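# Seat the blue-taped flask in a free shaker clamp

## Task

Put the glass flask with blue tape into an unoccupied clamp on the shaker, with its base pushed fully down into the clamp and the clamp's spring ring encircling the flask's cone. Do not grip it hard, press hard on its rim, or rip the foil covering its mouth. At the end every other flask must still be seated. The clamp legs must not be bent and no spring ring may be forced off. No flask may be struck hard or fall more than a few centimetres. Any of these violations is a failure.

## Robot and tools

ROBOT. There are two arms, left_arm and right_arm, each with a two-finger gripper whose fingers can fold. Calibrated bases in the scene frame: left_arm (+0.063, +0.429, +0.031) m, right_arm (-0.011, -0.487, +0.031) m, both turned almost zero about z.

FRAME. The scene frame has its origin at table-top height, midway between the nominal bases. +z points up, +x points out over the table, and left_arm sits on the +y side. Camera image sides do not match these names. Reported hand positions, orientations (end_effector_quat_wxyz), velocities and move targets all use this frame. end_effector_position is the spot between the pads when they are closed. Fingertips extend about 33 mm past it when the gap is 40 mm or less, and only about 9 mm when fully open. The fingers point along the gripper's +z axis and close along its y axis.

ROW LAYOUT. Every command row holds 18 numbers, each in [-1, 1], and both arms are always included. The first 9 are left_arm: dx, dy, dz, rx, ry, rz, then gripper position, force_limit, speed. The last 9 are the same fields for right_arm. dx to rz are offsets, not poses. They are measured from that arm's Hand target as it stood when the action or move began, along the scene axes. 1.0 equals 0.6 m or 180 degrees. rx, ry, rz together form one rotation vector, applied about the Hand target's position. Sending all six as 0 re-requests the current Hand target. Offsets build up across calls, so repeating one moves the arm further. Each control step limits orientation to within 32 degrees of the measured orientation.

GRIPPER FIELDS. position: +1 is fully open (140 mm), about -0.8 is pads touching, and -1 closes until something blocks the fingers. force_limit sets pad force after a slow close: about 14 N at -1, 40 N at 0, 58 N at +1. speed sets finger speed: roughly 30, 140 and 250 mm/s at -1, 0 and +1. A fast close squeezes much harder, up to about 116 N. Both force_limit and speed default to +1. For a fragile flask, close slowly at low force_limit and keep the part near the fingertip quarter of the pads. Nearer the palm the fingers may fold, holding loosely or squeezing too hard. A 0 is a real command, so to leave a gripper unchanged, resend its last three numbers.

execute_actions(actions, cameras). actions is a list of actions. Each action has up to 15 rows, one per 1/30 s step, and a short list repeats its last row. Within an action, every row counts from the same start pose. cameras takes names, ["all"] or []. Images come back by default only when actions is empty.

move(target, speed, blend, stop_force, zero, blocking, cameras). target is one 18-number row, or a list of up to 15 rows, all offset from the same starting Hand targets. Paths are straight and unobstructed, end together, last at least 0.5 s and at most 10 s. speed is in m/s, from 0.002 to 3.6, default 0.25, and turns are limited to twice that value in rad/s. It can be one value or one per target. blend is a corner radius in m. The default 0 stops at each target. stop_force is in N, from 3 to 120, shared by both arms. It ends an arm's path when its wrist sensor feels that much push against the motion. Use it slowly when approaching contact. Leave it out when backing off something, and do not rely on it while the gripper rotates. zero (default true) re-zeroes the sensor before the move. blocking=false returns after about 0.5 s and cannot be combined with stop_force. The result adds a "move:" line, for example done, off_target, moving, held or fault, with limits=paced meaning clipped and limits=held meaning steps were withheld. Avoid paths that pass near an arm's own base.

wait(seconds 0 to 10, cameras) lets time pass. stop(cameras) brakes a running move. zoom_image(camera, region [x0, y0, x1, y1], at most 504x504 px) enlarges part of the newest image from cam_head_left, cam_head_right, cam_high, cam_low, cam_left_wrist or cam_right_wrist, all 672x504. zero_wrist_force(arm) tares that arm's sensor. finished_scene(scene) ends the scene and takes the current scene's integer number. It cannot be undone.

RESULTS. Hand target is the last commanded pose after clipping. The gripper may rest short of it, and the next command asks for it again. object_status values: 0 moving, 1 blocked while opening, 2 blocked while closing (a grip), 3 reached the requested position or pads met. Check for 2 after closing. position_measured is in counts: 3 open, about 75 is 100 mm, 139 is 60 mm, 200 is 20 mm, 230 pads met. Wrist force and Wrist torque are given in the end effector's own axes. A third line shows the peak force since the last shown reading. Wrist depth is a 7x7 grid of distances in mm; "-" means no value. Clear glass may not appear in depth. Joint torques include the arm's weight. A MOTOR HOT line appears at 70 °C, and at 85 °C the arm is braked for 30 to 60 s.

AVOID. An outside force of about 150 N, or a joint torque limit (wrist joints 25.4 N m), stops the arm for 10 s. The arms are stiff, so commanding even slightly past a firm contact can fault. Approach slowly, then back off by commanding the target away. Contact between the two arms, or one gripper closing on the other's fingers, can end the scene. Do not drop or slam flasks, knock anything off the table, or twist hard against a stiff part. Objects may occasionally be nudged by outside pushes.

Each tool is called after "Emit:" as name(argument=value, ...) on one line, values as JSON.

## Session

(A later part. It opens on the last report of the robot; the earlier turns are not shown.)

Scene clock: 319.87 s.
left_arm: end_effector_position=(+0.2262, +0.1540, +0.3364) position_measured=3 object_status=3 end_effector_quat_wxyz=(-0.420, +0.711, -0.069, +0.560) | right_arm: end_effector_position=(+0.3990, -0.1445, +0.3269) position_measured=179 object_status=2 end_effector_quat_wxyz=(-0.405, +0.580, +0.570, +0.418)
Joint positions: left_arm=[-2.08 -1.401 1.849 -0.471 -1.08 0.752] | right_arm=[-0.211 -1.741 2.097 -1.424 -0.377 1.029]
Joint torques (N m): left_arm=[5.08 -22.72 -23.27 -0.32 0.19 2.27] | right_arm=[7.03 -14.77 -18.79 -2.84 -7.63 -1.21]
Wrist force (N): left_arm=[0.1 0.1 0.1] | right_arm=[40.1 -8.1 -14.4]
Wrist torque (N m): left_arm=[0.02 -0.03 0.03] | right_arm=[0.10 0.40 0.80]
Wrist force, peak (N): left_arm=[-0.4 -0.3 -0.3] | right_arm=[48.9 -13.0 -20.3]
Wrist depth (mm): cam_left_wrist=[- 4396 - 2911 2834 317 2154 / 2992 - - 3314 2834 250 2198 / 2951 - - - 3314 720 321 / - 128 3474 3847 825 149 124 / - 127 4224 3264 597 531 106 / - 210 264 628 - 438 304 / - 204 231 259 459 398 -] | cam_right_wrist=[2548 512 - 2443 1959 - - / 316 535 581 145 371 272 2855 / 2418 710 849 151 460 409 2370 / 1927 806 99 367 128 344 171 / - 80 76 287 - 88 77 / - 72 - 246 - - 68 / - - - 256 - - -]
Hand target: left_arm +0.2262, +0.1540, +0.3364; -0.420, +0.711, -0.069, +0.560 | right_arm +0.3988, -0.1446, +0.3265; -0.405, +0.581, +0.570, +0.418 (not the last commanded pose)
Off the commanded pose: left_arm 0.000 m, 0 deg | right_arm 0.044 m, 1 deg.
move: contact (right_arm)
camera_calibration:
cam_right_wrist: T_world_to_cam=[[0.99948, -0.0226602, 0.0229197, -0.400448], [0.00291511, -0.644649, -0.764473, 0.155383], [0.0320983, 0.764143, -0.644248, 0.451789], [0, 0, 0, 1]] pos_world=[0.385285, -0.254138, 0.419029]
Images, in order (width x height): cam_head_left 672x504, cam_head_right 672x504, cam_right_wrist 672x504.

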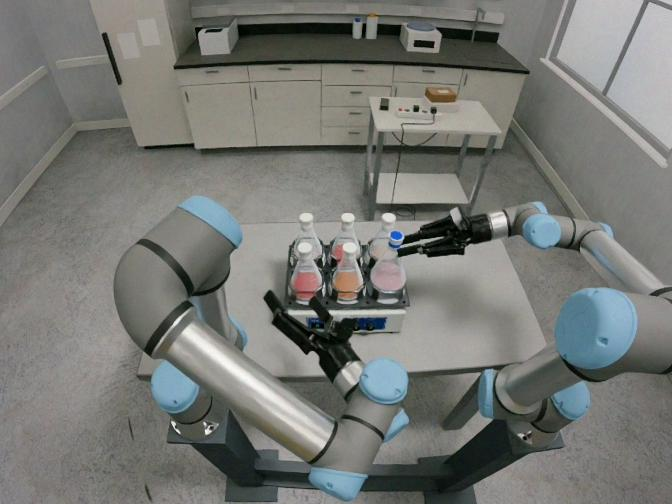

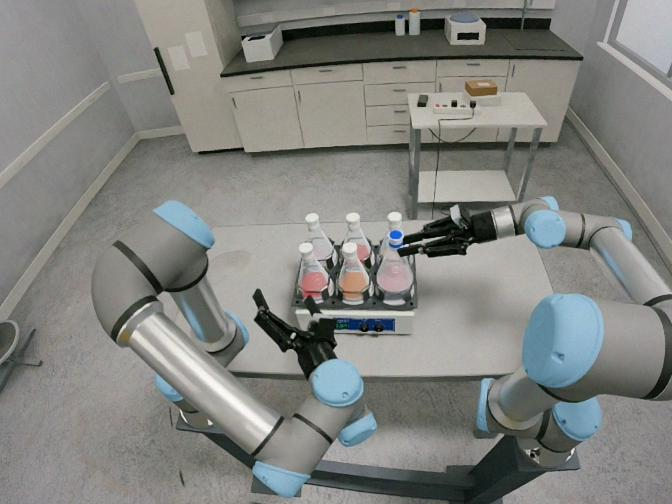

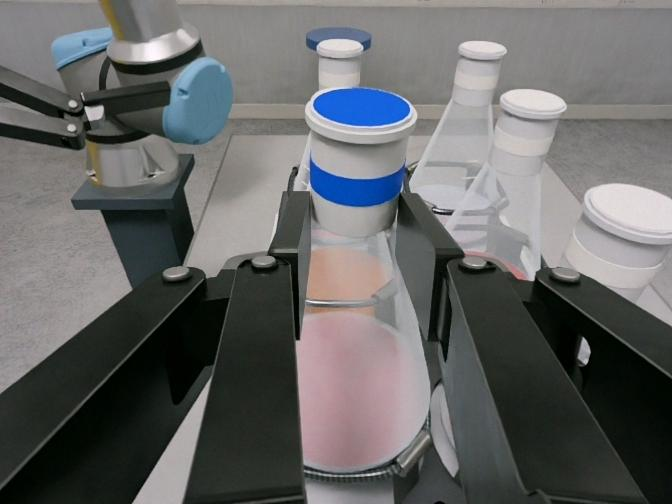

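Emit:
move(target=[[0,0,0,0,0,0,1,1,1,-0.016,-0.003,-0.005,0,-0.022,0,-0.98,-0.05,-1],[0,0,0,0,0,0,1,1,1,0.004,-0.003,-0.0067,0,0.014,0,-0.98,-0.05,-1],[0,0,0,0,0,0,1,1,1,-0.014,-0.003,-0.0085,0,-0.018,0,-0.98,-0.05,-1],[0,0,0,0,0,0,1,1,1,-0.005,-0.003,-0.0085,0,-0.003,0,-0.98,-0.05,-1]], speed=0.05, blend=[0.002,0.002,0.002,0], cameras=["cam_head_left","cam_head_right","cam_right_wrist"])

Emit:
zoom_image(camera="cam_head_right", region=[350, 220, 430, 320])

Emit:
zoom_image(camera="cam_right_wrist", region=[270, 340, 500, 504])

Scene clock: 328.37 s.
left_arm: end_effector_position=(+0.2262, +0.1540, +0.3364) position_measured=3 object_status=3 end_effector_quat_wxyz=(-0.420, +0.711, -0.069, +0.560) | right_arm: end_effector_position=(+0.3986, -0.1451, +0.3256) position_measured=180 object_status=2 end_effector_quat_wxyz=(-0.403, +0.577, +0.567, +0.427)
Joint positions: left_arm=[-2.08 -1.401 1.849 -0.471 -1.08 0.752] | right_arm=[-0.218 -1.746 2.114 -1.426 -0.364 1.01]
Joint torques (N m): left_arm=[5.92 -22.01 -22.91 -0.3 0.31 2.22] | right_arm=[3.83 -8.65 -0.8 -5.4 -7.51 -2.33]
Wrist force (N): left_arm=[0.0 -0.1 0.0] | right_arm=[47.5 -20.0 -25.6]
Wrist torque (N m): left_arm=[-0.03 0.00 0.03] | right_arm=[0.70 0.39 0.89]
Wrist force, peak (N): left_arm=[-0.1 0.1 -0.4] | right_arm=[50.9 -23.0 -28.9]
Wrist depth (mm): cam_left_wrist=[- - - 2762 2951 326 2032 / 3034 3531 - 2564 3034 250 2244 / 2762 3122 - 4224 3474 748 328 / - 127 2595 4896 937 149 118 / - 119 - 3264 735 558 107 / - 210 262 723 543 450 305 / - 204 230 259 487 390 -] | cam_right_wrist=[2724 513 2855 2323 2215 - - / 318 536 620 145 362 270 2724 / 2301 703 - 151 483 414 2604 / 1927 777 101 369 115 374 173 / - 80 76 346 - 88 77 / - 71 - 257 - - 68 / - - - 222 - - -]
Hand target: left_arm +0.2262, +0.1540, +0.3364; -0.420, +0.711, -0.069, +0.560 | right_arm +0.3958, -0.1464, +0.3214; -0.402, +0.579, +0.572, +0.420
Off the commanded pose: left_arm 0.000 m, 0 deg | right_arm 0.005 m, 1 deg.
move: off_target (right_arm)
camera_calibration:
cam_right_wrist: T_world_to_cam=[[0.998947, -0.0304906, 0.0342802, -0.404625], [0.00713648, -0.634834, -0.772616, 0.156406], [0.0453197, 0.772047, -0.633948, 0.444007], [0, 0, 0, 1]] pos_world=[0.382961, -0.25584, 0.416189]
Images, in order (width x height): cam_head_left 672x504, cam_head_right 672x504, cam_right_wrist 672x504.

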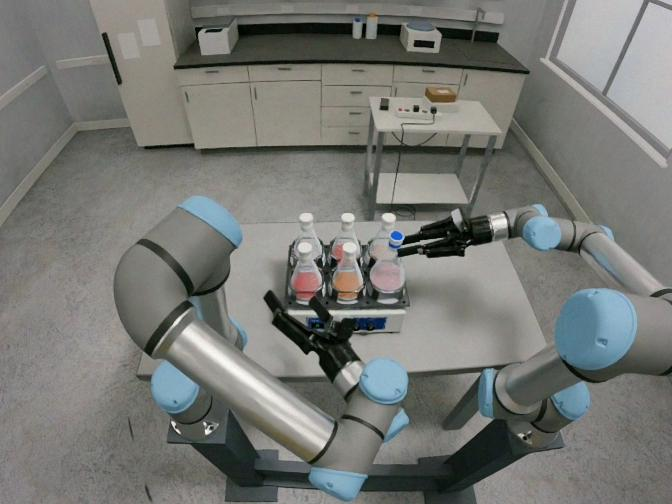

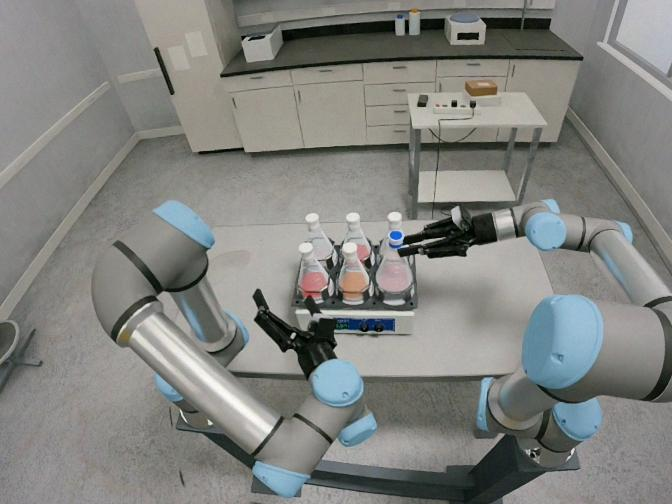

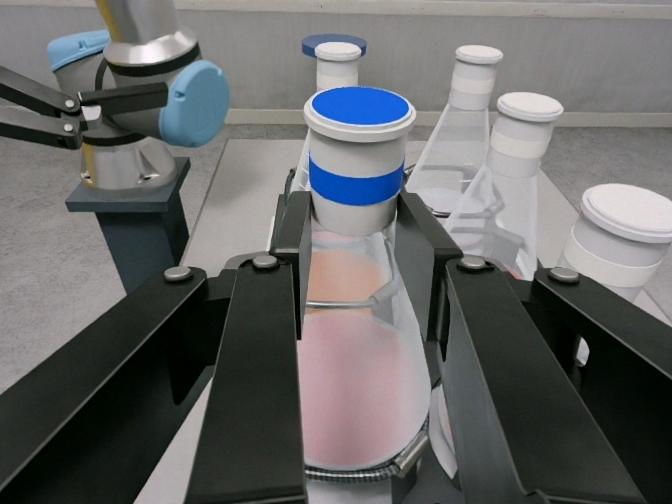

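Scaled by 5.040 from the camera's 672x504 image, which has a finer 960x720 frame.

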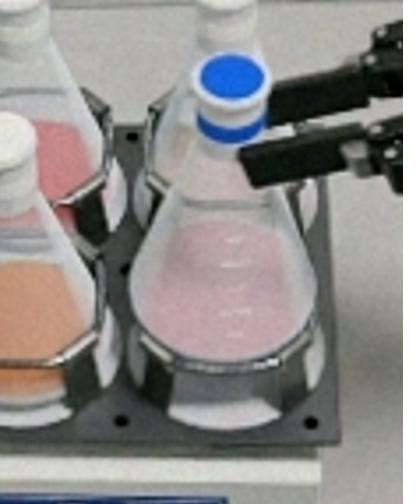

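Scaled by 2.191 from the camera's 672x504 image, which has a finer 960x720 frame.

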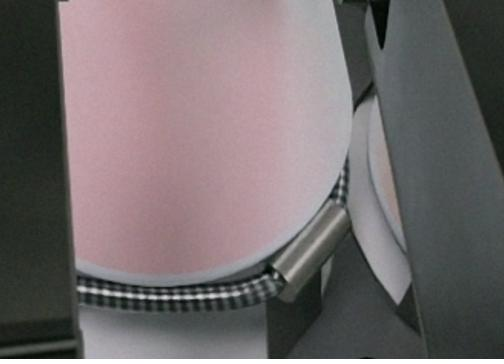

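Emit:
move(target=[[0,0,0,0,0,0,1,1,1,0.003,0,0.03,0,0,0,-0.98,-0.05,-1]], speed=0.06, cameras=["cam_head_left","cam_head_right","cam_low","cam_right_wrist"])

Emit:
zoom_image(camera="cam_head_right", region=[350, 220, 430, 320])

Emit:
zoom_image(camera="cam_head_left", region=[350, 220, 430, 320])

Emit:
zoom_image(camera="cam_low", region=[330, 150, 430, 250])

Emit:
zoom_image(camera="cam_right_wrist", region=[270, 80, 500, 504])

Scene clock: 338.77 s.
left_arm: end_effector_position=(+0.2262, +0.1540, +0.3364) position_measured=3 object_status=3 end_effector_quat_wxyz=(-0.420, +0.711, -0.069, +0.560) | right_arm: end_effector_position=(+0.3976, -0.1464, +0.3396) position_measured=182 object_status=2 end_effector_quat_wxyz=(-0.402, +0.579, +0.572, +0.420)
Joint positions: left_arm=[-2.08 -1.401 1.849 -0.471 -1.08 0.752] | right_arm=[-0.217 -1.759 2.075 -1.378 -0.38 1.012]
Joint torques (N m): left_arm=[4.65 -21.98 -22.09 -0.39 0.15 2.29] | right_arm=[9.61 -9.34 -18.61 -3.14 3.92 -1.49]
Wrist force (N): left_arm=[0.0 0.0 -0.2] | right_arm=[-2.6 -2.4 1.7]
Wrist torque (N m): left_arm=[0.01 -0.01 0.03] | right_arm=[-0.24 -0.25 -0.01]
Wrist force, peak (N): left_arm=[0.1 -0.3 -0.2] | right_arm=[48.1 -18.8 -27.5]
Wrist depth (mm): cam_left_wrist=[- - - 2798 2992 325 2052 / 2798 - - 2476 2992 248 2292 / - 2872 - 4488 3122 428 330 / - 127 - 3917 876 150 118 / - 119 3366 3419 600 518 106 / - 209 263 693 578 469 305 / - 204 231 258 471 388 -] | cam_right_wrist=[- 523 - 2418 2174 2043 - / 324 537 600 149 2693 278 3118 / 2323 710 868 153 468 285 2756 / 1896 795 100 382 124 382 180 / - 81 76 337 - 87 77 / - 74 - 247 - - 68 / - - - - - - -]
Hand target: left_arm +0.2262, +0.1540, +0.3364; -0.420, +0.711, -0.069, +0.560 | right_arm +0.3976, -0.1464, +0.3394; -0.402, +0.579, +0.572, +0.420
Off the commanded pose: left_arm 0.000 m, 0 deg | right_arm 0.000 m, 0 deg.
move: done
camera_calibration:
cam_right_wrist: T_world_to_cam=[[0.99924, -0.0219019, 0.0322407, -0.402307], [0.0104797, -0.645752, -0.763476, 0.160315], [0.0375411, 0.763233, -0.645031, 0.459427], [0, 0, 0, 1]] pos_world=[0.383074, -0.255938, 0.431712]
Images, in order (width x height): cam_head_left 672x504, cam_head_right 672x504, cam_low 672x504, cam_right_wrist 672x504.

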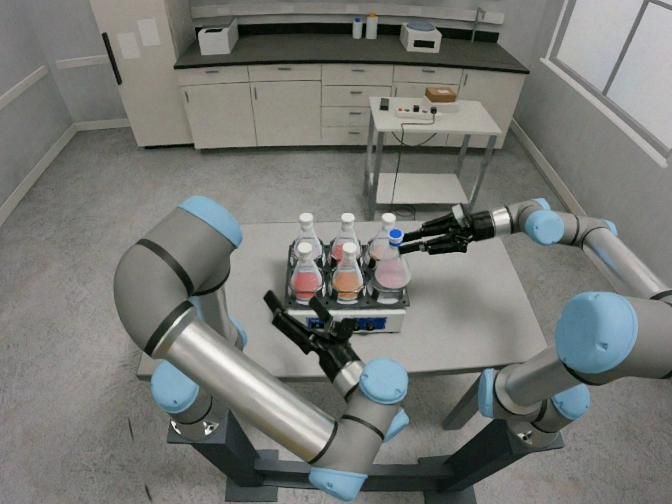

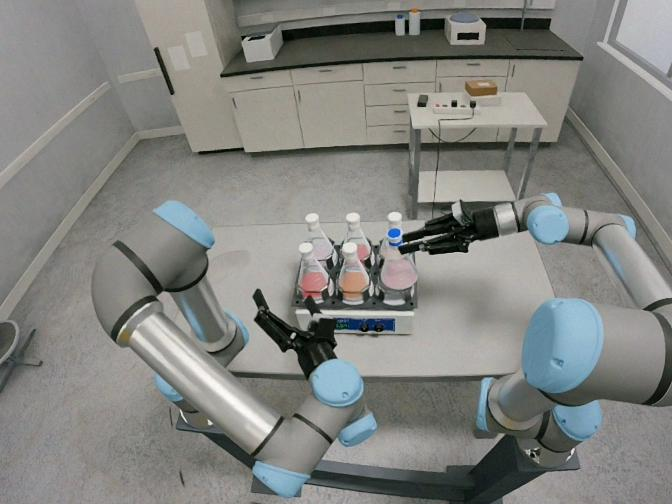

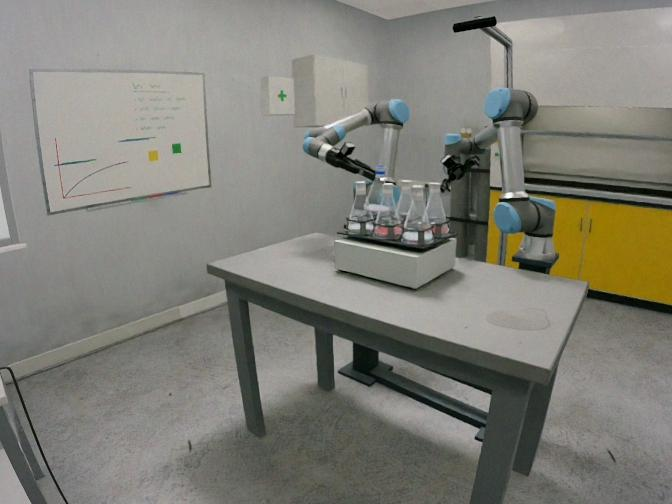

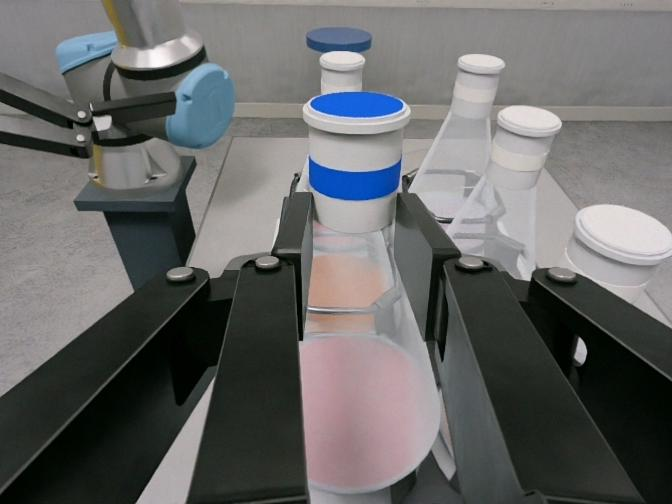

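Scaled by 5.040 from the camera's 672x504 image, which has a finer 960x720 frame.

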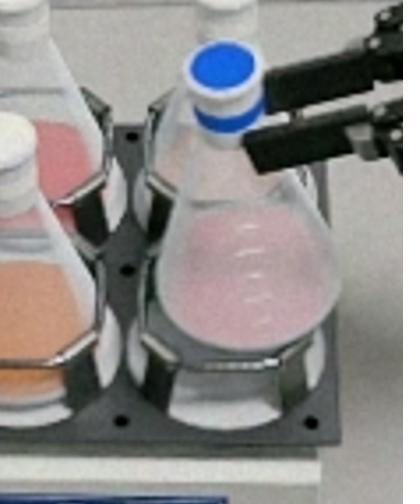

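Scaled by 5.040 from the camera's 672x504 image, which has a finer 960x720 frame.

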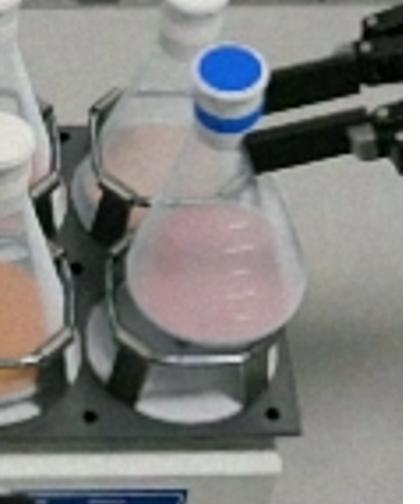

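Scaled by 5.040 from the camera's 672x504 image, which has a finer 960x720 frame.

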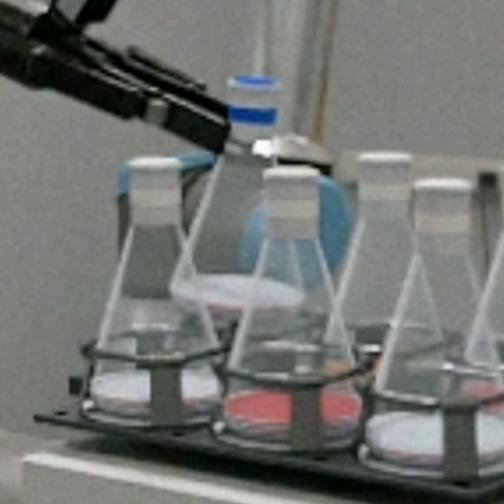

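Scaled by 1.189 from the camera's 672x504 image, which has a finer 960x720 frame.

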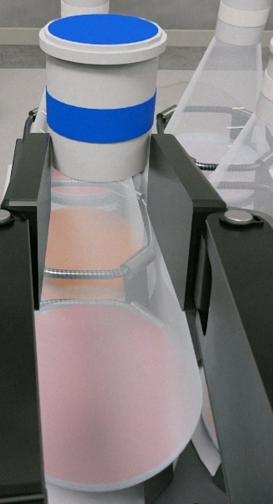

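Emit:
move(target=[[0,0,0,0,0,0,1,1,1,0,0,0.16,0.03,0,0,-0.98,-0.05,-1],[0,0,0,0,0,0,1,1,1,-0.03,-0.33,0.16,0.03,0,0,-0.98,-0.05,-1],[0,0,0,0,0,0,1,1,1,-0.03,-0.33,-0.27,0.03,0,0,-0.98,-0.05,-1]], cameras=["cam_head_right","cam_low"], blend=[0.03,0.03,0])

Emit:
zoom_image(camera="cam_low", region=[120, 80, 400, 290])

Scene clock: 370.63 s.
left_arm: end_effector_position=(+0.2262, +0.1540, +0.3364) position_measured=3 object_status=3 end_effector_quat_wxyz=(-0.420, +0.711, -0.069, +0.560) | right_arm: end_effector_position=(+0.3796, -0.3445, +0.1775) position_measured=182 object_status=2 end_effector_quat_wxyz=(-0.429, +0.559, +0.551, +0.447)
Joint positions: left_arm=[-2.08 -1.401 1.849 -0.471 -1.08 0.752] | right_arm=[-0.719 -1.401 2.157 -1.114 -0.727 0.259]
Joint torques (N m): left_arm=[5.29 -23 -22.83 -0.25 0.11 2.33] | right_arm=[11.52 -25.39 -18.21 -0.42 0.48 0.07]
Wrist force (N): left_arm=[0.0 0.0 -0.3] | right_arm=[-2.3 -3.1 0.6]
Wrist torque (N m): left_arm=[0.00 0.00 0.04] | right_arm=[-0.35 -0.38 0.02]
Wrist force, peak (N): left_arm=[0.2 0.2 -0.2] | right_arm=[-5.5 -2.9 2.8]
Wrist depth (mm): cam_left_wrist=[- 3531 - 2992 2798 323 2032 / - 3590 3264 3366 2992 250 2221 / - - - - 3168 723 329 / - 127 5009 4583 810 149 118 / - 118 3590 3474 673 537 106 / - 211 284 688 518 446 306 / - 204 232 259 469 390 -] | cam_right_wrist=[- 745 677 445 449 468 - / 3202 795 959 155 316 323 3485 / 2469 2257 581 160 336 338 551 / 1911 493 100 355 124 353 440 / - 81 76 363 - 87 79 / - 74 - 255 - - 68 / - - - 207 - - -]
Hand target: left_arm +0.2262, +0.1540, +0.3364; -0.420, +0.711, -0.069, +0.560 | right_arm +0.3796, -0.3444, +0.1774; -0.429, +0.559, +0.551, +0.447
Off the commanded pose: left_arm 0.000 m, 0 deg | right_arm 0.000 m, 0 deg.
move: done
Images, in order (width x height): cam_head_right 672x504, cam_low 672x504.

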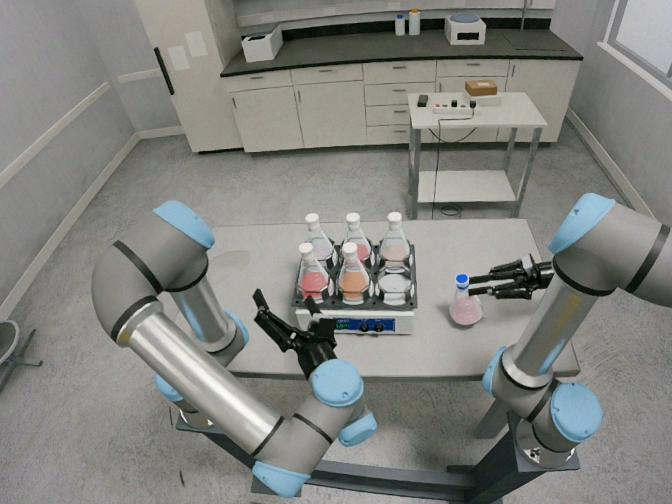

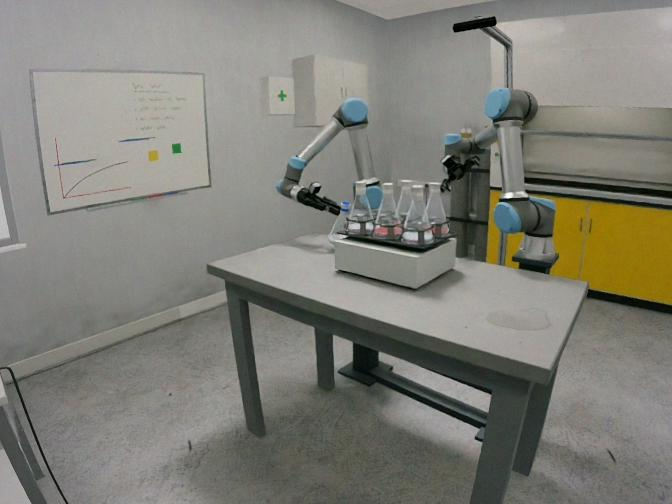

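Scaled by 1.800 from the camera's 672x504 image, which has a finer 960x720 frame.

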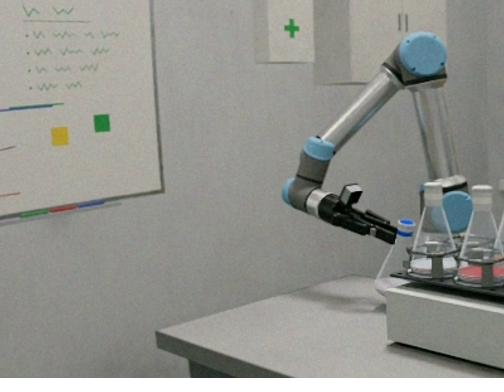

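Emit:
move(target=[0,0,0,0,0,0,1,1,1,0,0,-0.045,0,0,0,-0.98,-0.05,-1], speed=0.02, stop_force=4, cameras=["cam_head_left","cam_head_right","cam_high"])

Emit:
move(target=[0,0,0,0,0,0,1,1,1,0,0,-0.006,0,0,0,-0.98,-0.05,-1], speed=0.02, stop_force=7, cameras=["cam_head_right","cam_low"])

Emit:
zoom_image(camera="cam_head_right", region=[420, 255, 520, 345])

Emit:
zoom_image(camera="cam_low", region=[280, 180, 380, 280])

Scene clock: 376.20 s.
left_arm: end_effector_position=(+0.2262, +0.1540, +0.3364) position_measured=3 object_status=3 end_effector_quat_wxyz=(-0.420, +0.711, -0.069, +0.560) | right_arm: end_effector_position=(+0.3796, -0.3444, +0.1504) position_measured=182 object_status=2 end_effector_quat_wxyz=(-0.429, +0.559, +0.551, +0.447)
Joint positions: left_arm=[-2.08 -1.401 1.849 -0.471 -1.08 0.752] | right_arm=[-0.719 -1.346 2.183 -1.196 -0.727 0.259]
Joint torques (N m): left_arm=[5.49 -23.96 -21.36 -0.13 0.05 2.24] | right_arm=[6.89 -38.68 -24.87 2.44 0.44 0.48]
Wrist force (N): left_arm=[-0.2 -0.2 -0.1] | right_arm=[-2.1 -3.2 0.9]
Wrist torque (N m): left_arm=[-0.05 0.04 0.04] | right_arm=[-0.38 -0.36 0.01]
Wrist force, peak (N): left_arm=[0.1 0.0 -0.4] | right_arm=[-2.3 -3.4 1.0]
Wrist depth (mm): cam_left_wrist=[2564 - 3651 2911 2992 326 1941 / - - - 2992 2992 247 2112 / - 2476 - 4142 3215 429 331 / - 127 - 3989 838 150 117 / - 118 - 3034 677 540 107 / - 210 265 697 528 446 304 / - 203 230 258 469 390 -] | cam_right_wrist=[- 755 677 355 349 355 3385 / - 812 809 150 320 311 3591 / 2418 2301 467 155 319 329 329 / 1866 400 97 168 124 355 400 / - 80 76 325 - 87 77 / - 74 - 241 - - 68 / - - - 218 - - -]
Hand target: left_arm +0.2262, +0.1540, +0.3364; -0.420, +0.711, -0.069, +0.560 | right_arm +0.3796, -0.3444, +0.1504; -0.429, +0.559, +0.551, +0.447
Off the commanded pose: left_arm 0.000 m, 0 deg | right_arm 0.000 m, 0 deg.
move: done
Images, in order (width x height): cam_head_left 672x504, cam_head_right 672x504, cam_high 672x504.

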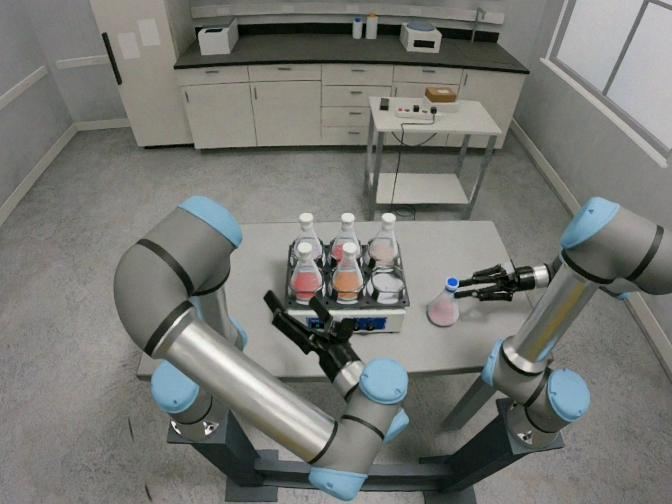

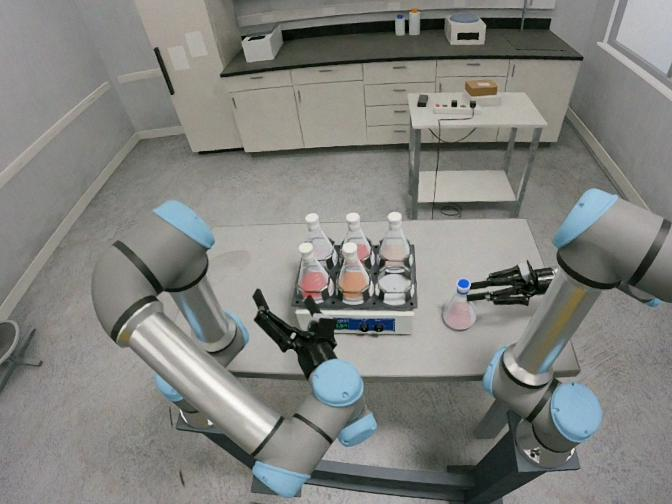

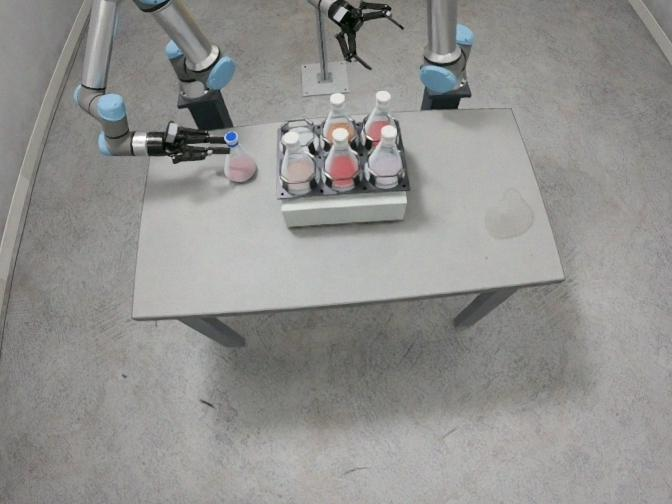

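Scene clock: 377.40 s.
left_arm: end_effector_position=(+0.2262, +0.1540, +0.3364) position_measured=3 object_status=3 end_effector_quat_wxyz=(-0.420, +0.711, -0.069, +0.560) | right_arm: end_effector_position=(+0.3796, -0.3445, +0.1488) position_measured=182 object_status=2 end_effector_quat_wxyz=(-0.429, +0.559, +0.552, +0.447)
Joint positions: left_arm=[-2.08 -1.401 1.849 -0.471 -1.08 0.752] | right_arm=[-0.719 -1.343 2.185 -1.201 -0.727 0.259]
Joint torques (N m): left_arm=[4.7 -23.13 -22.37 -0.08 0.08 2.12] | right_arm=[6.99 -37.38 -23.54 1.32 0.68 0.56]
Wrist force (N): left_arm=[0.1 0.0 -0.2] | right_arm=[5.7 -2.8 -2.7]
Wrist torque (N m): left_arm=[0.01 -0.02 0.04] | right_arm=[-0.35 -0.27 -0.01]
Wrist force, peak (N): left_arm=[0.1 -0.3 0.2] | right_arm=[11.7 -2.9 -5.5]
Wrist depth (mm): cam_left_wrist=[2316 - - 2911 2834 323 2091 / - - - 3590 2834 245 2316 / 2595 - 5129 5385 3314 718 329 / 2564 127 - 4308 5822 149 118 / - 118 - 3590 661 537 107 / - 210 264 2393 552 446 305 / - 203 232 258 474 380 -] | cam_right_wrist=[2693 750 - 288 350 353 3646 / 2962 801 693 151 305 307 345 / 2576 2301 472 159 319 325 334 / 1881 417 101 355 124 358 374 / - 80 76 313 - 87 76 / - 74 - 261 - - 68 / - - - 208 - - -]
Hand target: left_arm +0.2262, +0.1540, +0.3364; -0.420, +0.711, -0.069, +0.560 | right_arm +0.3796, -0.3445, +0.1489; -0.429, +0.559, +0.552, +0.447 (not the last commanded pose)
Off the commanded pose: left_arm 0.000 m, 0 deg | right_arm 0.002 m, 0 deg.
move: contact (right_arm)
Images, in order (width x height): cam_head_right 672x504, cam_low 672x504.

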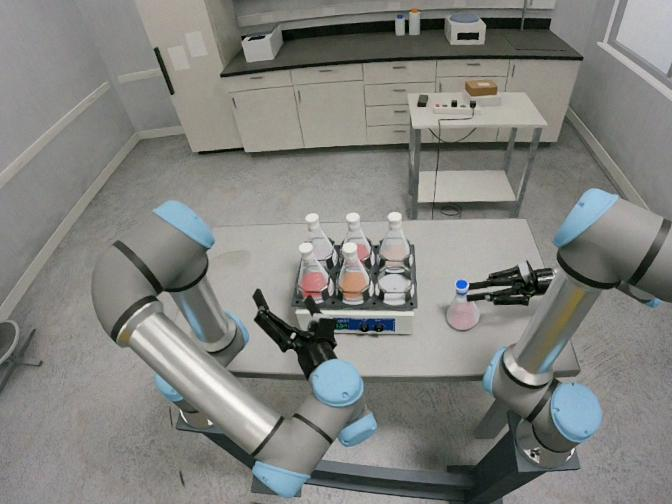

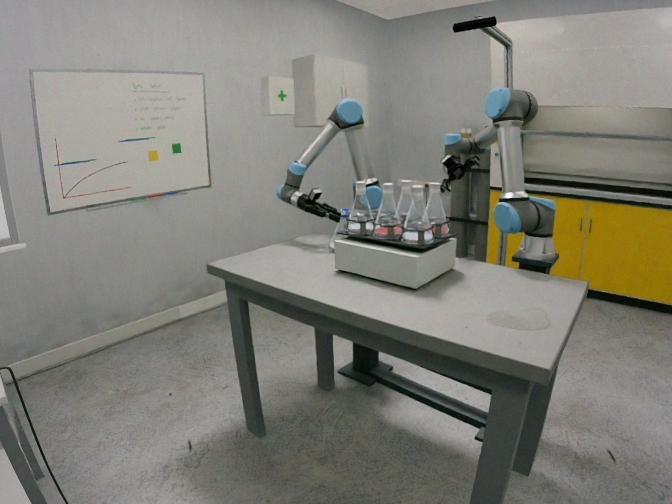

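Scaled by 5.040 from the camera's 672x504 image, which has a finer 960x720 frame.

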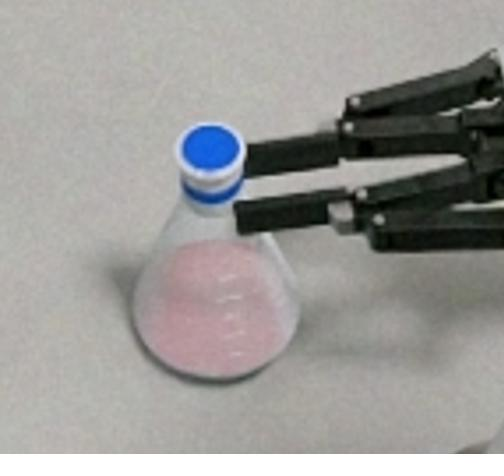

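Scaled by 5.040 from the camera's 672x504 image, which has a finer 960x720 frame.

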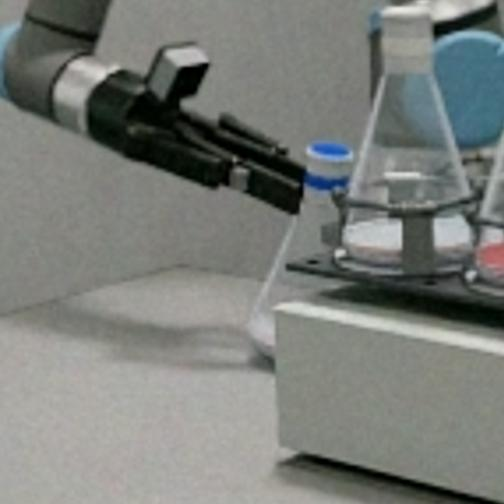

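Emit:
execute_actions(actions=[[[0,0,0,0,0,0,1,1,1,0,0,0,0,0,0,0.1,-0.05,-0.9]]])

Emit:
wait(seconds=0.7)

Emit:
move(target=[[0,0,0,0,0,0,1,1,1,0,-0.08,0.02,0,0,0,0.1,-0.05,-0.9],[0,0,0,0,0,0,1,1,1,0,-0.11,0.12,-0.175,0,0,0.1,-0.05,-0.9]], blend=[0.01,0], cameras=["cam_right_wrist","cam_head_right"])

Emit:
zoom_image(camera="cam_right_wrist", region=[120, 0, 620, 504])

Scene clock: 387.40 s.
left_arm: end_effector_position=(+0.2262, +0.1540, +0.3364) position_measured=3 object_status=3 end_effector_quat_wxyz=(-0.420, +0.711, -0.069, +0.560) | right_arm: end_effector_position=(+0.3796, -0.3445, +0.1489) position_measured=117 object_status=0 end_effector_quat_wxyz=(-0.429, +0.559, +0.552, +0.447)
Joint positions: left_arm=[-2.08 -1.401 1.849 -0.471 -1.08 0.752] | right_arm=[-0.719 -1.343 2.185 -1.201 -0.727 0.259]
Joint torques (N m): left_arm=[4.13 -23.15 -22.47 -0.29 0.12 2.19] | right_arm=[7.27 -33.19 -16.01 1.22 0.42 0.64]
Wrist force (N): left_arm=[0.0 0.1 -0.3] | right_arm=[0.3 -3.1 0.3]
Wrist torque (N m): left_arm=[0.01 0.00 0.04] | right_arm=[-0.37 -0.29 0.00]
Wrist force, peak (N): left_arm=[0.0 0.4 -0.1] | right_arm=[5.7 -3.1 -2.9]
Wrist depth (mm): cam_left_wrist=[- 2834 - 2911 2911 325 2071 / - - - 3314 2951 248 2221 / 2834 - - - 3474 713 331 / 2659 128 3590 3714 862 149 117 / - 119 3714 3590 709 525 106 / - 209 264 686 578 449 302 / - 204 230 259 457 390 -] | cam_right_wrist=[3118 750 - 297 351 354 2576 / 3000 803 697 305 317 304 339 / 2443 2215 334 132 311 327 334 / 1927 416 134 147 155 117 395 / - 80 298 325 325 110 89 / - - 270 264 273 - 62 / - - 224 219 230 - -]
Hand target: left_arm +0.2262, +0.1540, +0.3364; -0.420, +0.711, -0.069, +0.560 | right_arm +0.3796, -0.3445, +0.1489; -0.429, +0.559, +0.552, +0.447
Off the commanded pose: left_arm 0.000 m, 0 deg | right_arm 0.000 m, 0 deg.
Step readings (end_effector_position of left_arm | right_arm):
0: (+0.2262, +0.1540, +0.3364) | (+0.3796, -0.3445, +0.1489)
1: (+0.2262, +0.1540, +0.3364) | (+0.3796, -0.3445, +0.1489)
2: (+0.2262, +0.1540, +0.3364) | (+0.3796, -0.3445, +0.1489)
4: (+0.2262, +0.1540, +0.3364) | (+0.3796, -0.3445, +0.1489)
8: (+0.2262, +0.1540, +0.3364) | (+0.3796, -0.3445, +0.1489)
15: (+0.2262, +0.1540, +0.3364) | (+0.3796, -0.3445, +0.1489)

Scene clock: 388.10 s.
left_arm: end_effector_position=(+0.2262, +0.1540, +0.3364) position_measured=3 object_status=3 end_effector_quat_wxyz=(-0.420, +0.711, -0.069, +0.560) | right_arm: end_effector_position=(+0.3796, -0.3445, +0.1489) position_measured=117 object_status=3 end_effector_quat_wxyz=(-0.429, +0.559, +0.552, +0.447)
Joint positions: left_arm=[-2.08 -1.401 1.849 -0.471 -1.08 0.752] | right_arm=[-0.719 -1.343 2.185 -1.201 -0.727 0.259]
Joint torques (N m): left_arm=[4.58 -23.34 -21.95 -0.39 0.16 2.02] | right_arm=[6.68 -30.3 -11.1 1.29 0.49 0.58]
Wrist force (N): left_arm=[-0.1 -0.1 0.0] | right_arm=[0.1 -3.0 0.3]
Wrist torque (N m): left_arm=[-0.01 0.02 0.04] | right_arm=[-0.36 -0.23 0.00]
Wrist force, peak (N): left_arm=[0.0 -0.3 0.3] | right_arm=[0.3 -3.1 0.3]
Wrist depth (mm): cam_left_wrist=[2992 - - 3034 2834 327 2133 / 2911 3531 3714 3215 2951 249 2176 / 2762 5009 3531 - 3264 745 322 / - 127 3419 5009 869 149 117 / - 119 - 3264 688 537 107 / - 210 265 697 557 444 300 / - 204 230 258 458 389 -] | cam_right_wrist=[- 755 - 298 350 356 2663 / 3000 755 673 299 305 305 2855 / 2521 2257 340 132 313 326 333 / 1927 398 134 147 155 117 393 / - 80 116 324 326 110 89 / - - 262 266 272 - 62 / - - 230 - 235 - -]
Hand target: left_arm +0.2262, +0.1540, +0.3364; -0.420, +0.711, -0.069, +0.560 | right_arm +0.3796, -0.3445, +0.1489; -0.429, +0.559, +0.552, +0.447
Tool commands: left_gripper/position=+1.0 left_gripper/force_limit=+1.0 left_gripper/speed=+1.0 right_gripper/position=+0.1 right_gripper/force_limit=-0.05 right_gripper/speed=-0.9
Off the commanded pose: left_arm 0.000 m, 0 deg | right_arm 0.000 m, 0 deg.
wait: 0.70 s; at rest by 0.17 s

Scene clock: 389.90 s.
left_arm: end_effector_position=(+0.2262, +0.1540, +0.3364) position_measured=3 object_status=3 end_effector_quat_wxyz=(-0.420, +0.711, -0.069, +0.560) | right_arm: end_effector_position=(+0.3796, -0.4104, +0.2209) position_measured=117 object_status=3 end_effector_quat_wxyz=(-0.261, +0.654, +0.652, +0.280)
Joint positions: left_arm=[-2.08 -1.401 1.849 -0.471 -1.08 0.752] | right_arm=[-0.686 -1.743 2.053 -1.335 -0.974 0.712]
Joint torques (N m): left_arm=[4.43 -23.7 -21.94 -0.23 0.2 2.09] | right_arm=[-11.61 -11.77 -15.86 -0.48 1.71 0.49]
Wrist force (N): left_arm=[-0.1 0.1 -0.1] | right_arm=[0.7 -1.9 1.4]
Wrist torque (N m): left_arm=[0.02 0.02 0.04] | right_arm=[-0.27 -0.30 0.09]
Wrist force, peak (N): left_arm=[-0.1 0.0 -0.4] | right_arm=[0.3 -3.5 3.6]
Wrist depth (mm): cam_left_wrist=[5254 - 4064 2727 2798 322 1958 / 3264 - 5523 3122 2872 248 2154 / - 3651 - - 3419 423 322 / - 127 - 3651 862 149 118 / - 118 4683 3314 699 502 107 / - 210 264 702 554 460 304 / - 205 231 257 - 383 -] | cam_right_wrist=[1646 1717 362 355 354 353 495 / 1500 1743 436 393 409 425 451 / 1354 419 411 238 419 422 422 / 1295 378 134 - 374 117 389 / - 80 344 354 356 110 89 / - - 330 331 333 - 62 / - - 311 312 313 - -]
Hand target: left_arm +0.2262, +0.1540, +0.3364; -0.420, +0.711, -0.069, +0.560 | right_arm +0.3796, -0.4105, +0.2209; -0.261, +0.654, +0.652, +0.280
Off the commanded pose: left_arm 0.000 m, 0 deg | right_arm 0.000 m, 0 deg.
move: done
camera_calibration:
cam_right_wrist: T_world_to_cam=[[0.999237, -0.00520994, 0.0387128, -0.380855], [0.0107843, -0.915752, -0.4016, -0.291432], [0.0375436, 0.401711, -0.914997, 0.496305], [0, 0, 0, 1]] pos_world=[0.365074, -0.468235, 0.351822]
Images, in order (width x height): cam_head_right 672x504, cam_right_wrist 672x504.

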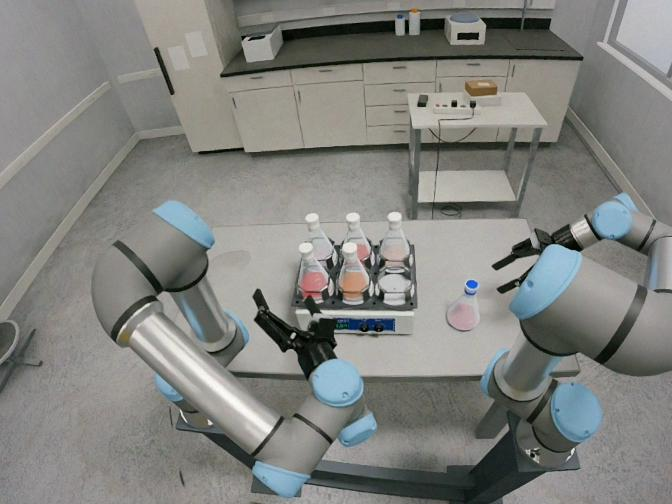

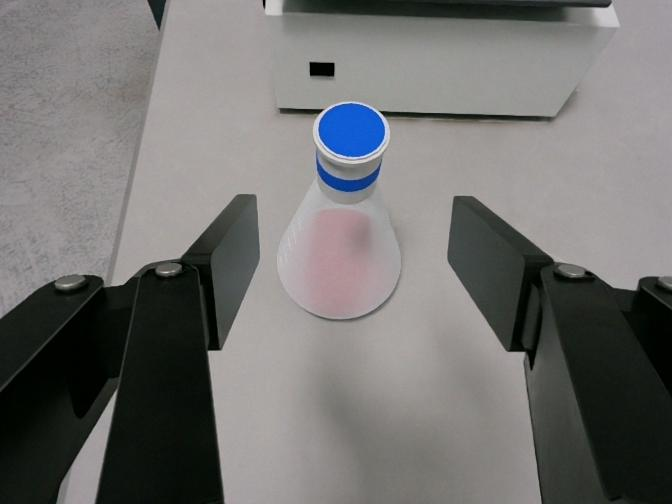

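Scaled by 1.000.

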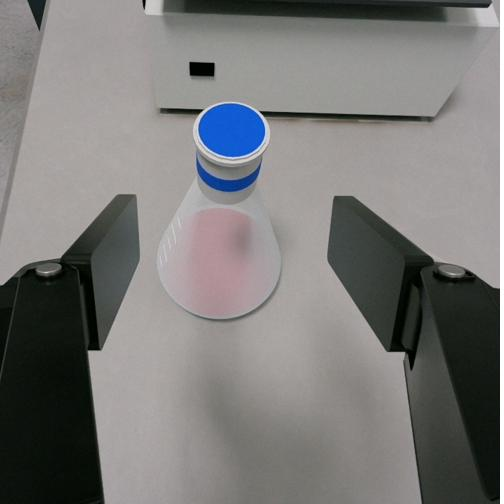

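Emit:
move(target=[0,0,0,0,0,0,1,1,1,0.0023,0.1098,-0.1055,0,0,0,0.1,-0.05,-0.9], speed=0.12)

Emit:
execute_actions(actions=[[[0,0,0,0,0,0,1,1,1,0,0,0,0,0,0,-1,-0.03,-0.82]],[[0,0,0,0,0,0,1,1,1,0,0,0,0,0,0,-1,-0.03,-0.82]],[[0,0,0,0,0,0,1,1,1,0,0,0,0,0,0,-1,-0.03,-0.82]]], cameras=["cam_head_right","cam_right_wrist","cam_low"])

Emit:
zoom_image(camera="cam_low", region=[280, 180, 380, 280])

Scene clock: 403.10 s.
left_arm: end_effector_position=(+0.2262, +0.1540, +0.3364) position_measured=3 object_status=3 end_effector_quat_wxyz=(-0.420, +0.711, -0.069, +0.560) | right_arm: end_effector_position=(+0.3809, -0.3445, +0.1575) position_measured=117 object_status=3 end_effector_quat_wxyz=(-0.261, +0.654, +0.652, +0.280)
Joint positions: left_arm=[-2.08 -1.401 1.849 -0.471 -1.08 0.752] | right_arm=[-0.542 -1.72 2.233 -1.631 -0.904 0.869]
Joint torques (N m): left_arm=[3.71 -23.11 -21.45 -0.17 0.18 2.18] | right_arm=[-11.15 -27.38 -26.56 -2.41 0.1 -0.88]
Wrist force (N): left_arm=[-0.1 0.0 -0.2] | right_arm=[0.7 -2.0 1.4]
Wrist torque (N m): left_arm=[0.00 0.02 0.03] | right_arm=[-0.29 -0.30 0.10]
Wrist force, peak (N): left_arm=[-0.1 -0.2 -0.3] | right_arm=[0.6 -2.4 3.0]
Wrist depth (mm): cam_left_wrist=[- - - 2911 2834 325 2112 / 2154 - 4583 3077 2834 248 2221 / 2534 - 3531 - 3215 723 330 / - 127 4142 4064 828 149 118 / - 217 3168 3651 626 528 107 / - 210 284 675 551 457 - / - 203 230 258 473 392 -] | cam_right_wrist=[1539 394 302 281 277 276 277 / 1472 364 357 322 337 334 365 / 1331 331 334 126 335 341 345 / 1191 309 134 157 155 117 322 / - 80 117 - 286 109 88 / - - 271 266 274 - 62 / - - 255 255 257 - -]
Hand target: left_arm +0.2262, +0.1540, +0.3364; -0.420, +0.711, -0.069, +0.560 | right_arm +0.3810, -0.3446, +0.1576; -0.261, +0.654, +0.652, +0.280
Off the commanded pose: left_arm 0.000 m, 0 deg | right_arm 0.000 m, 0 deg.
move: done

Scene clock: 404.80 s.
left_arm: end_effector_position=(+0.2262, +0.1540, +0.3364) position_measured=3 object_status=3 end_effector_quat_wxyz=(-0.420, +0.711, -0.069, +0.560) | right_arm: end_effector_position=(+0.3810, -0.3446, +0.1576) position_measured=175 object_status=2 end_effector_quat_wxyz=(-0.261, +0.654, +0.652, +0.280)
Joint positions: left_arm=[-2.08 -1.401 1.849 -0.471 -1.08 0.752] | right_arm=[-0.542 -1.72 2.233 -1.631 -0.904 0.869]
Joint torques (N m): left_arm=[4.19 -23.09 -21.37 -0.32 0.18 2.24] | right_arm=[-9.15 -20.81 -17.74 -0.4 0.25 1.57]
Wrist force (N): left_arm=[0.0 0.0 -0.1] | right_arm=[2.2 -2.7 0.2]
Wrist torque (N m): left_arm=[-0.01 -0.01 0.03] | right_arm=[-0.31 -0.29 0.08]
Wrist force, peak (N): left_arm=[-0.2 -0.1 -0.3] | right_arm=[2.2 -2.9 0.3]
Wrist depth (mm): cam_left_wrist=[- - - 2951 2951 325 2091 / 2834 - - 3034 2834 249 2154 / 2727 3314 3651 5984 3314 422 329 / - 127 3590 4064 3264 149 118 / - 127 - 3264 655 523 106 / - 210 266 697 558 445 305 / - 204 230 259 477 402 -] | cam_right_wrist=[1569 395 384 279 278 277 277 / 1472 363 357 311 336 335 362 / 1324 329 334 127 329 346 352 / 1185 307 106 148 128 313 318 / - 81 76 276 - 81 77 / - 74 - 265 - - 67 / - - - 256 - - -]
Hand target: left_arm +0.2262, +0.1540, +0.3364; -0.420, +0.711, -0.069, +0.560 | right_arm +0.3810, -0.3446, +0.1576; -0.261, +0.654, +0.652, +0.280
Off the commanded pose: left_arm 0.000 m, 0 deg | right_arm 0.000 m, 0 deg.
Step readings (end_effector_position of left_arm | right_arm):
0: (+0.2262, +0.1540, +0.3364) | (+0.3809, -0.3445, +0.1575)
1: (+0.2262, +0.1540, +0.3364) | (+0.3809, -0.3445, +0.1575)
2: (+0.2262, +0.1540, +0.3364) | (+0.3810, -0.3445, +0.1575)
4: (+0.2262, +0.1540, +0.3364) | (+0.3810, -0.3446, +0.1575)
8: (+0.2262, +0.1540, +0.3364) | (+0.3810, -0.3446, +0.1576)
15: (+0.2262, +0.1540, +0.3364) | (+0.3810, -0.3446, +0.1576)
16: (+0.2262, +0.1540, +0.3364) | (+0.3810, -0.3446, +0.1576)
17: (+0.2262, +0.1540, +0.3364) | (+0.3810, -0.3446, +0.1576)
19: (+0.2262, +0.1540, +0.3364) | (+0.3810, -0.3446, +0.1576)
23: (+0.2262, +0.1540, +0.3364) | (+0.3810, -0.3446, +0.1576)
30: (+0.2262, +0.1540, +0.3364) | (+0.3810, -0.3446, +0.1576)
31: (+0.2262, +0.1540, +0.3364) | (+0.3810, -0.3446, +0.1576)
32: (+0.2262, +0.1540, +0.3364) | (+0.3810, -0.3446, +0.1576)
34: (+0.2262, +0.1540, +0.3364) | (+0.3810, -0.3446, +0.1576)
38: (+0.2262, +0.1540, +0.3364) | (+0.3810, -0.3446, +0.1576)
45: (+0.2262, +0.1540, +0.3364) | (+0.3810, -0.3446, +0.1576)
camera_calibration:
cam_right_wrist: T_world_to_cam=[[0.99924, -0.00548236, 0.0385879, -0.379535], [0.0104799, -0.915803, -0.40149, -0.256552], [0.03754, 0.40159, -0.91505, 0.411868], [0, 0, 0, 1]] pos_world=[0.366474, -0.402434, 0.288522]
Images, in order (width x height): cam_head_right 672x504, cam_low 672x504, cam_right_wrist 672x504.

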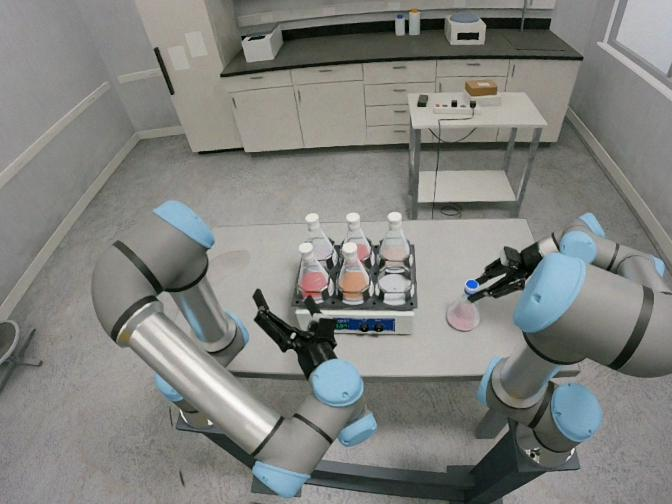

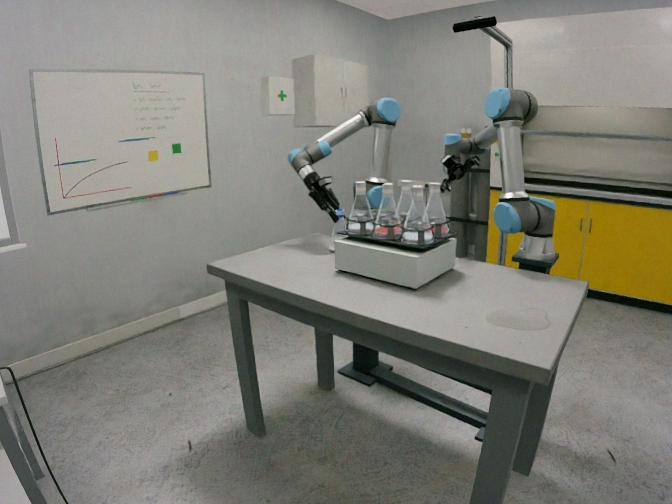

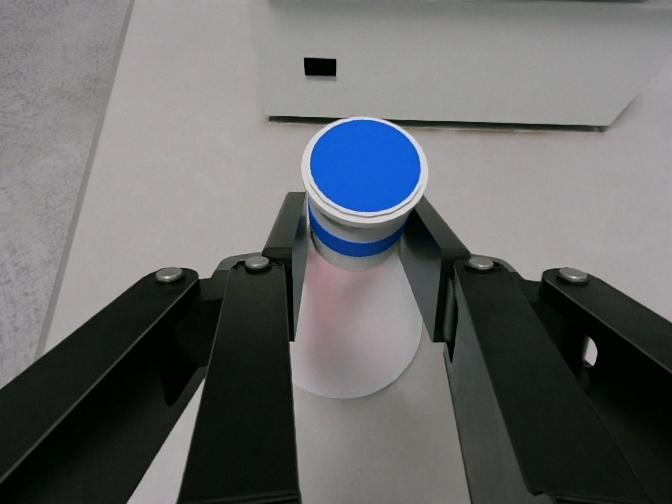

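Scaled by 5.040 from the camera's 672x504 image, which has a finer 960x720 frame.

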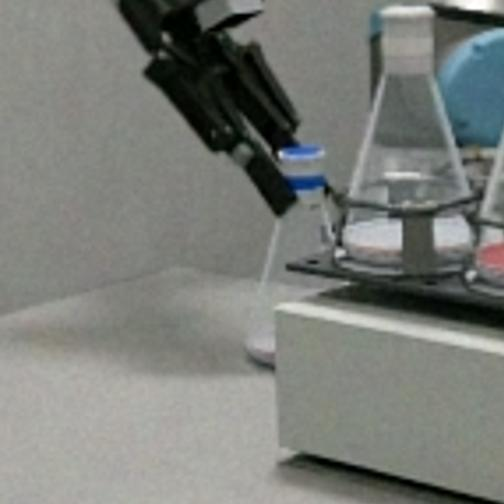

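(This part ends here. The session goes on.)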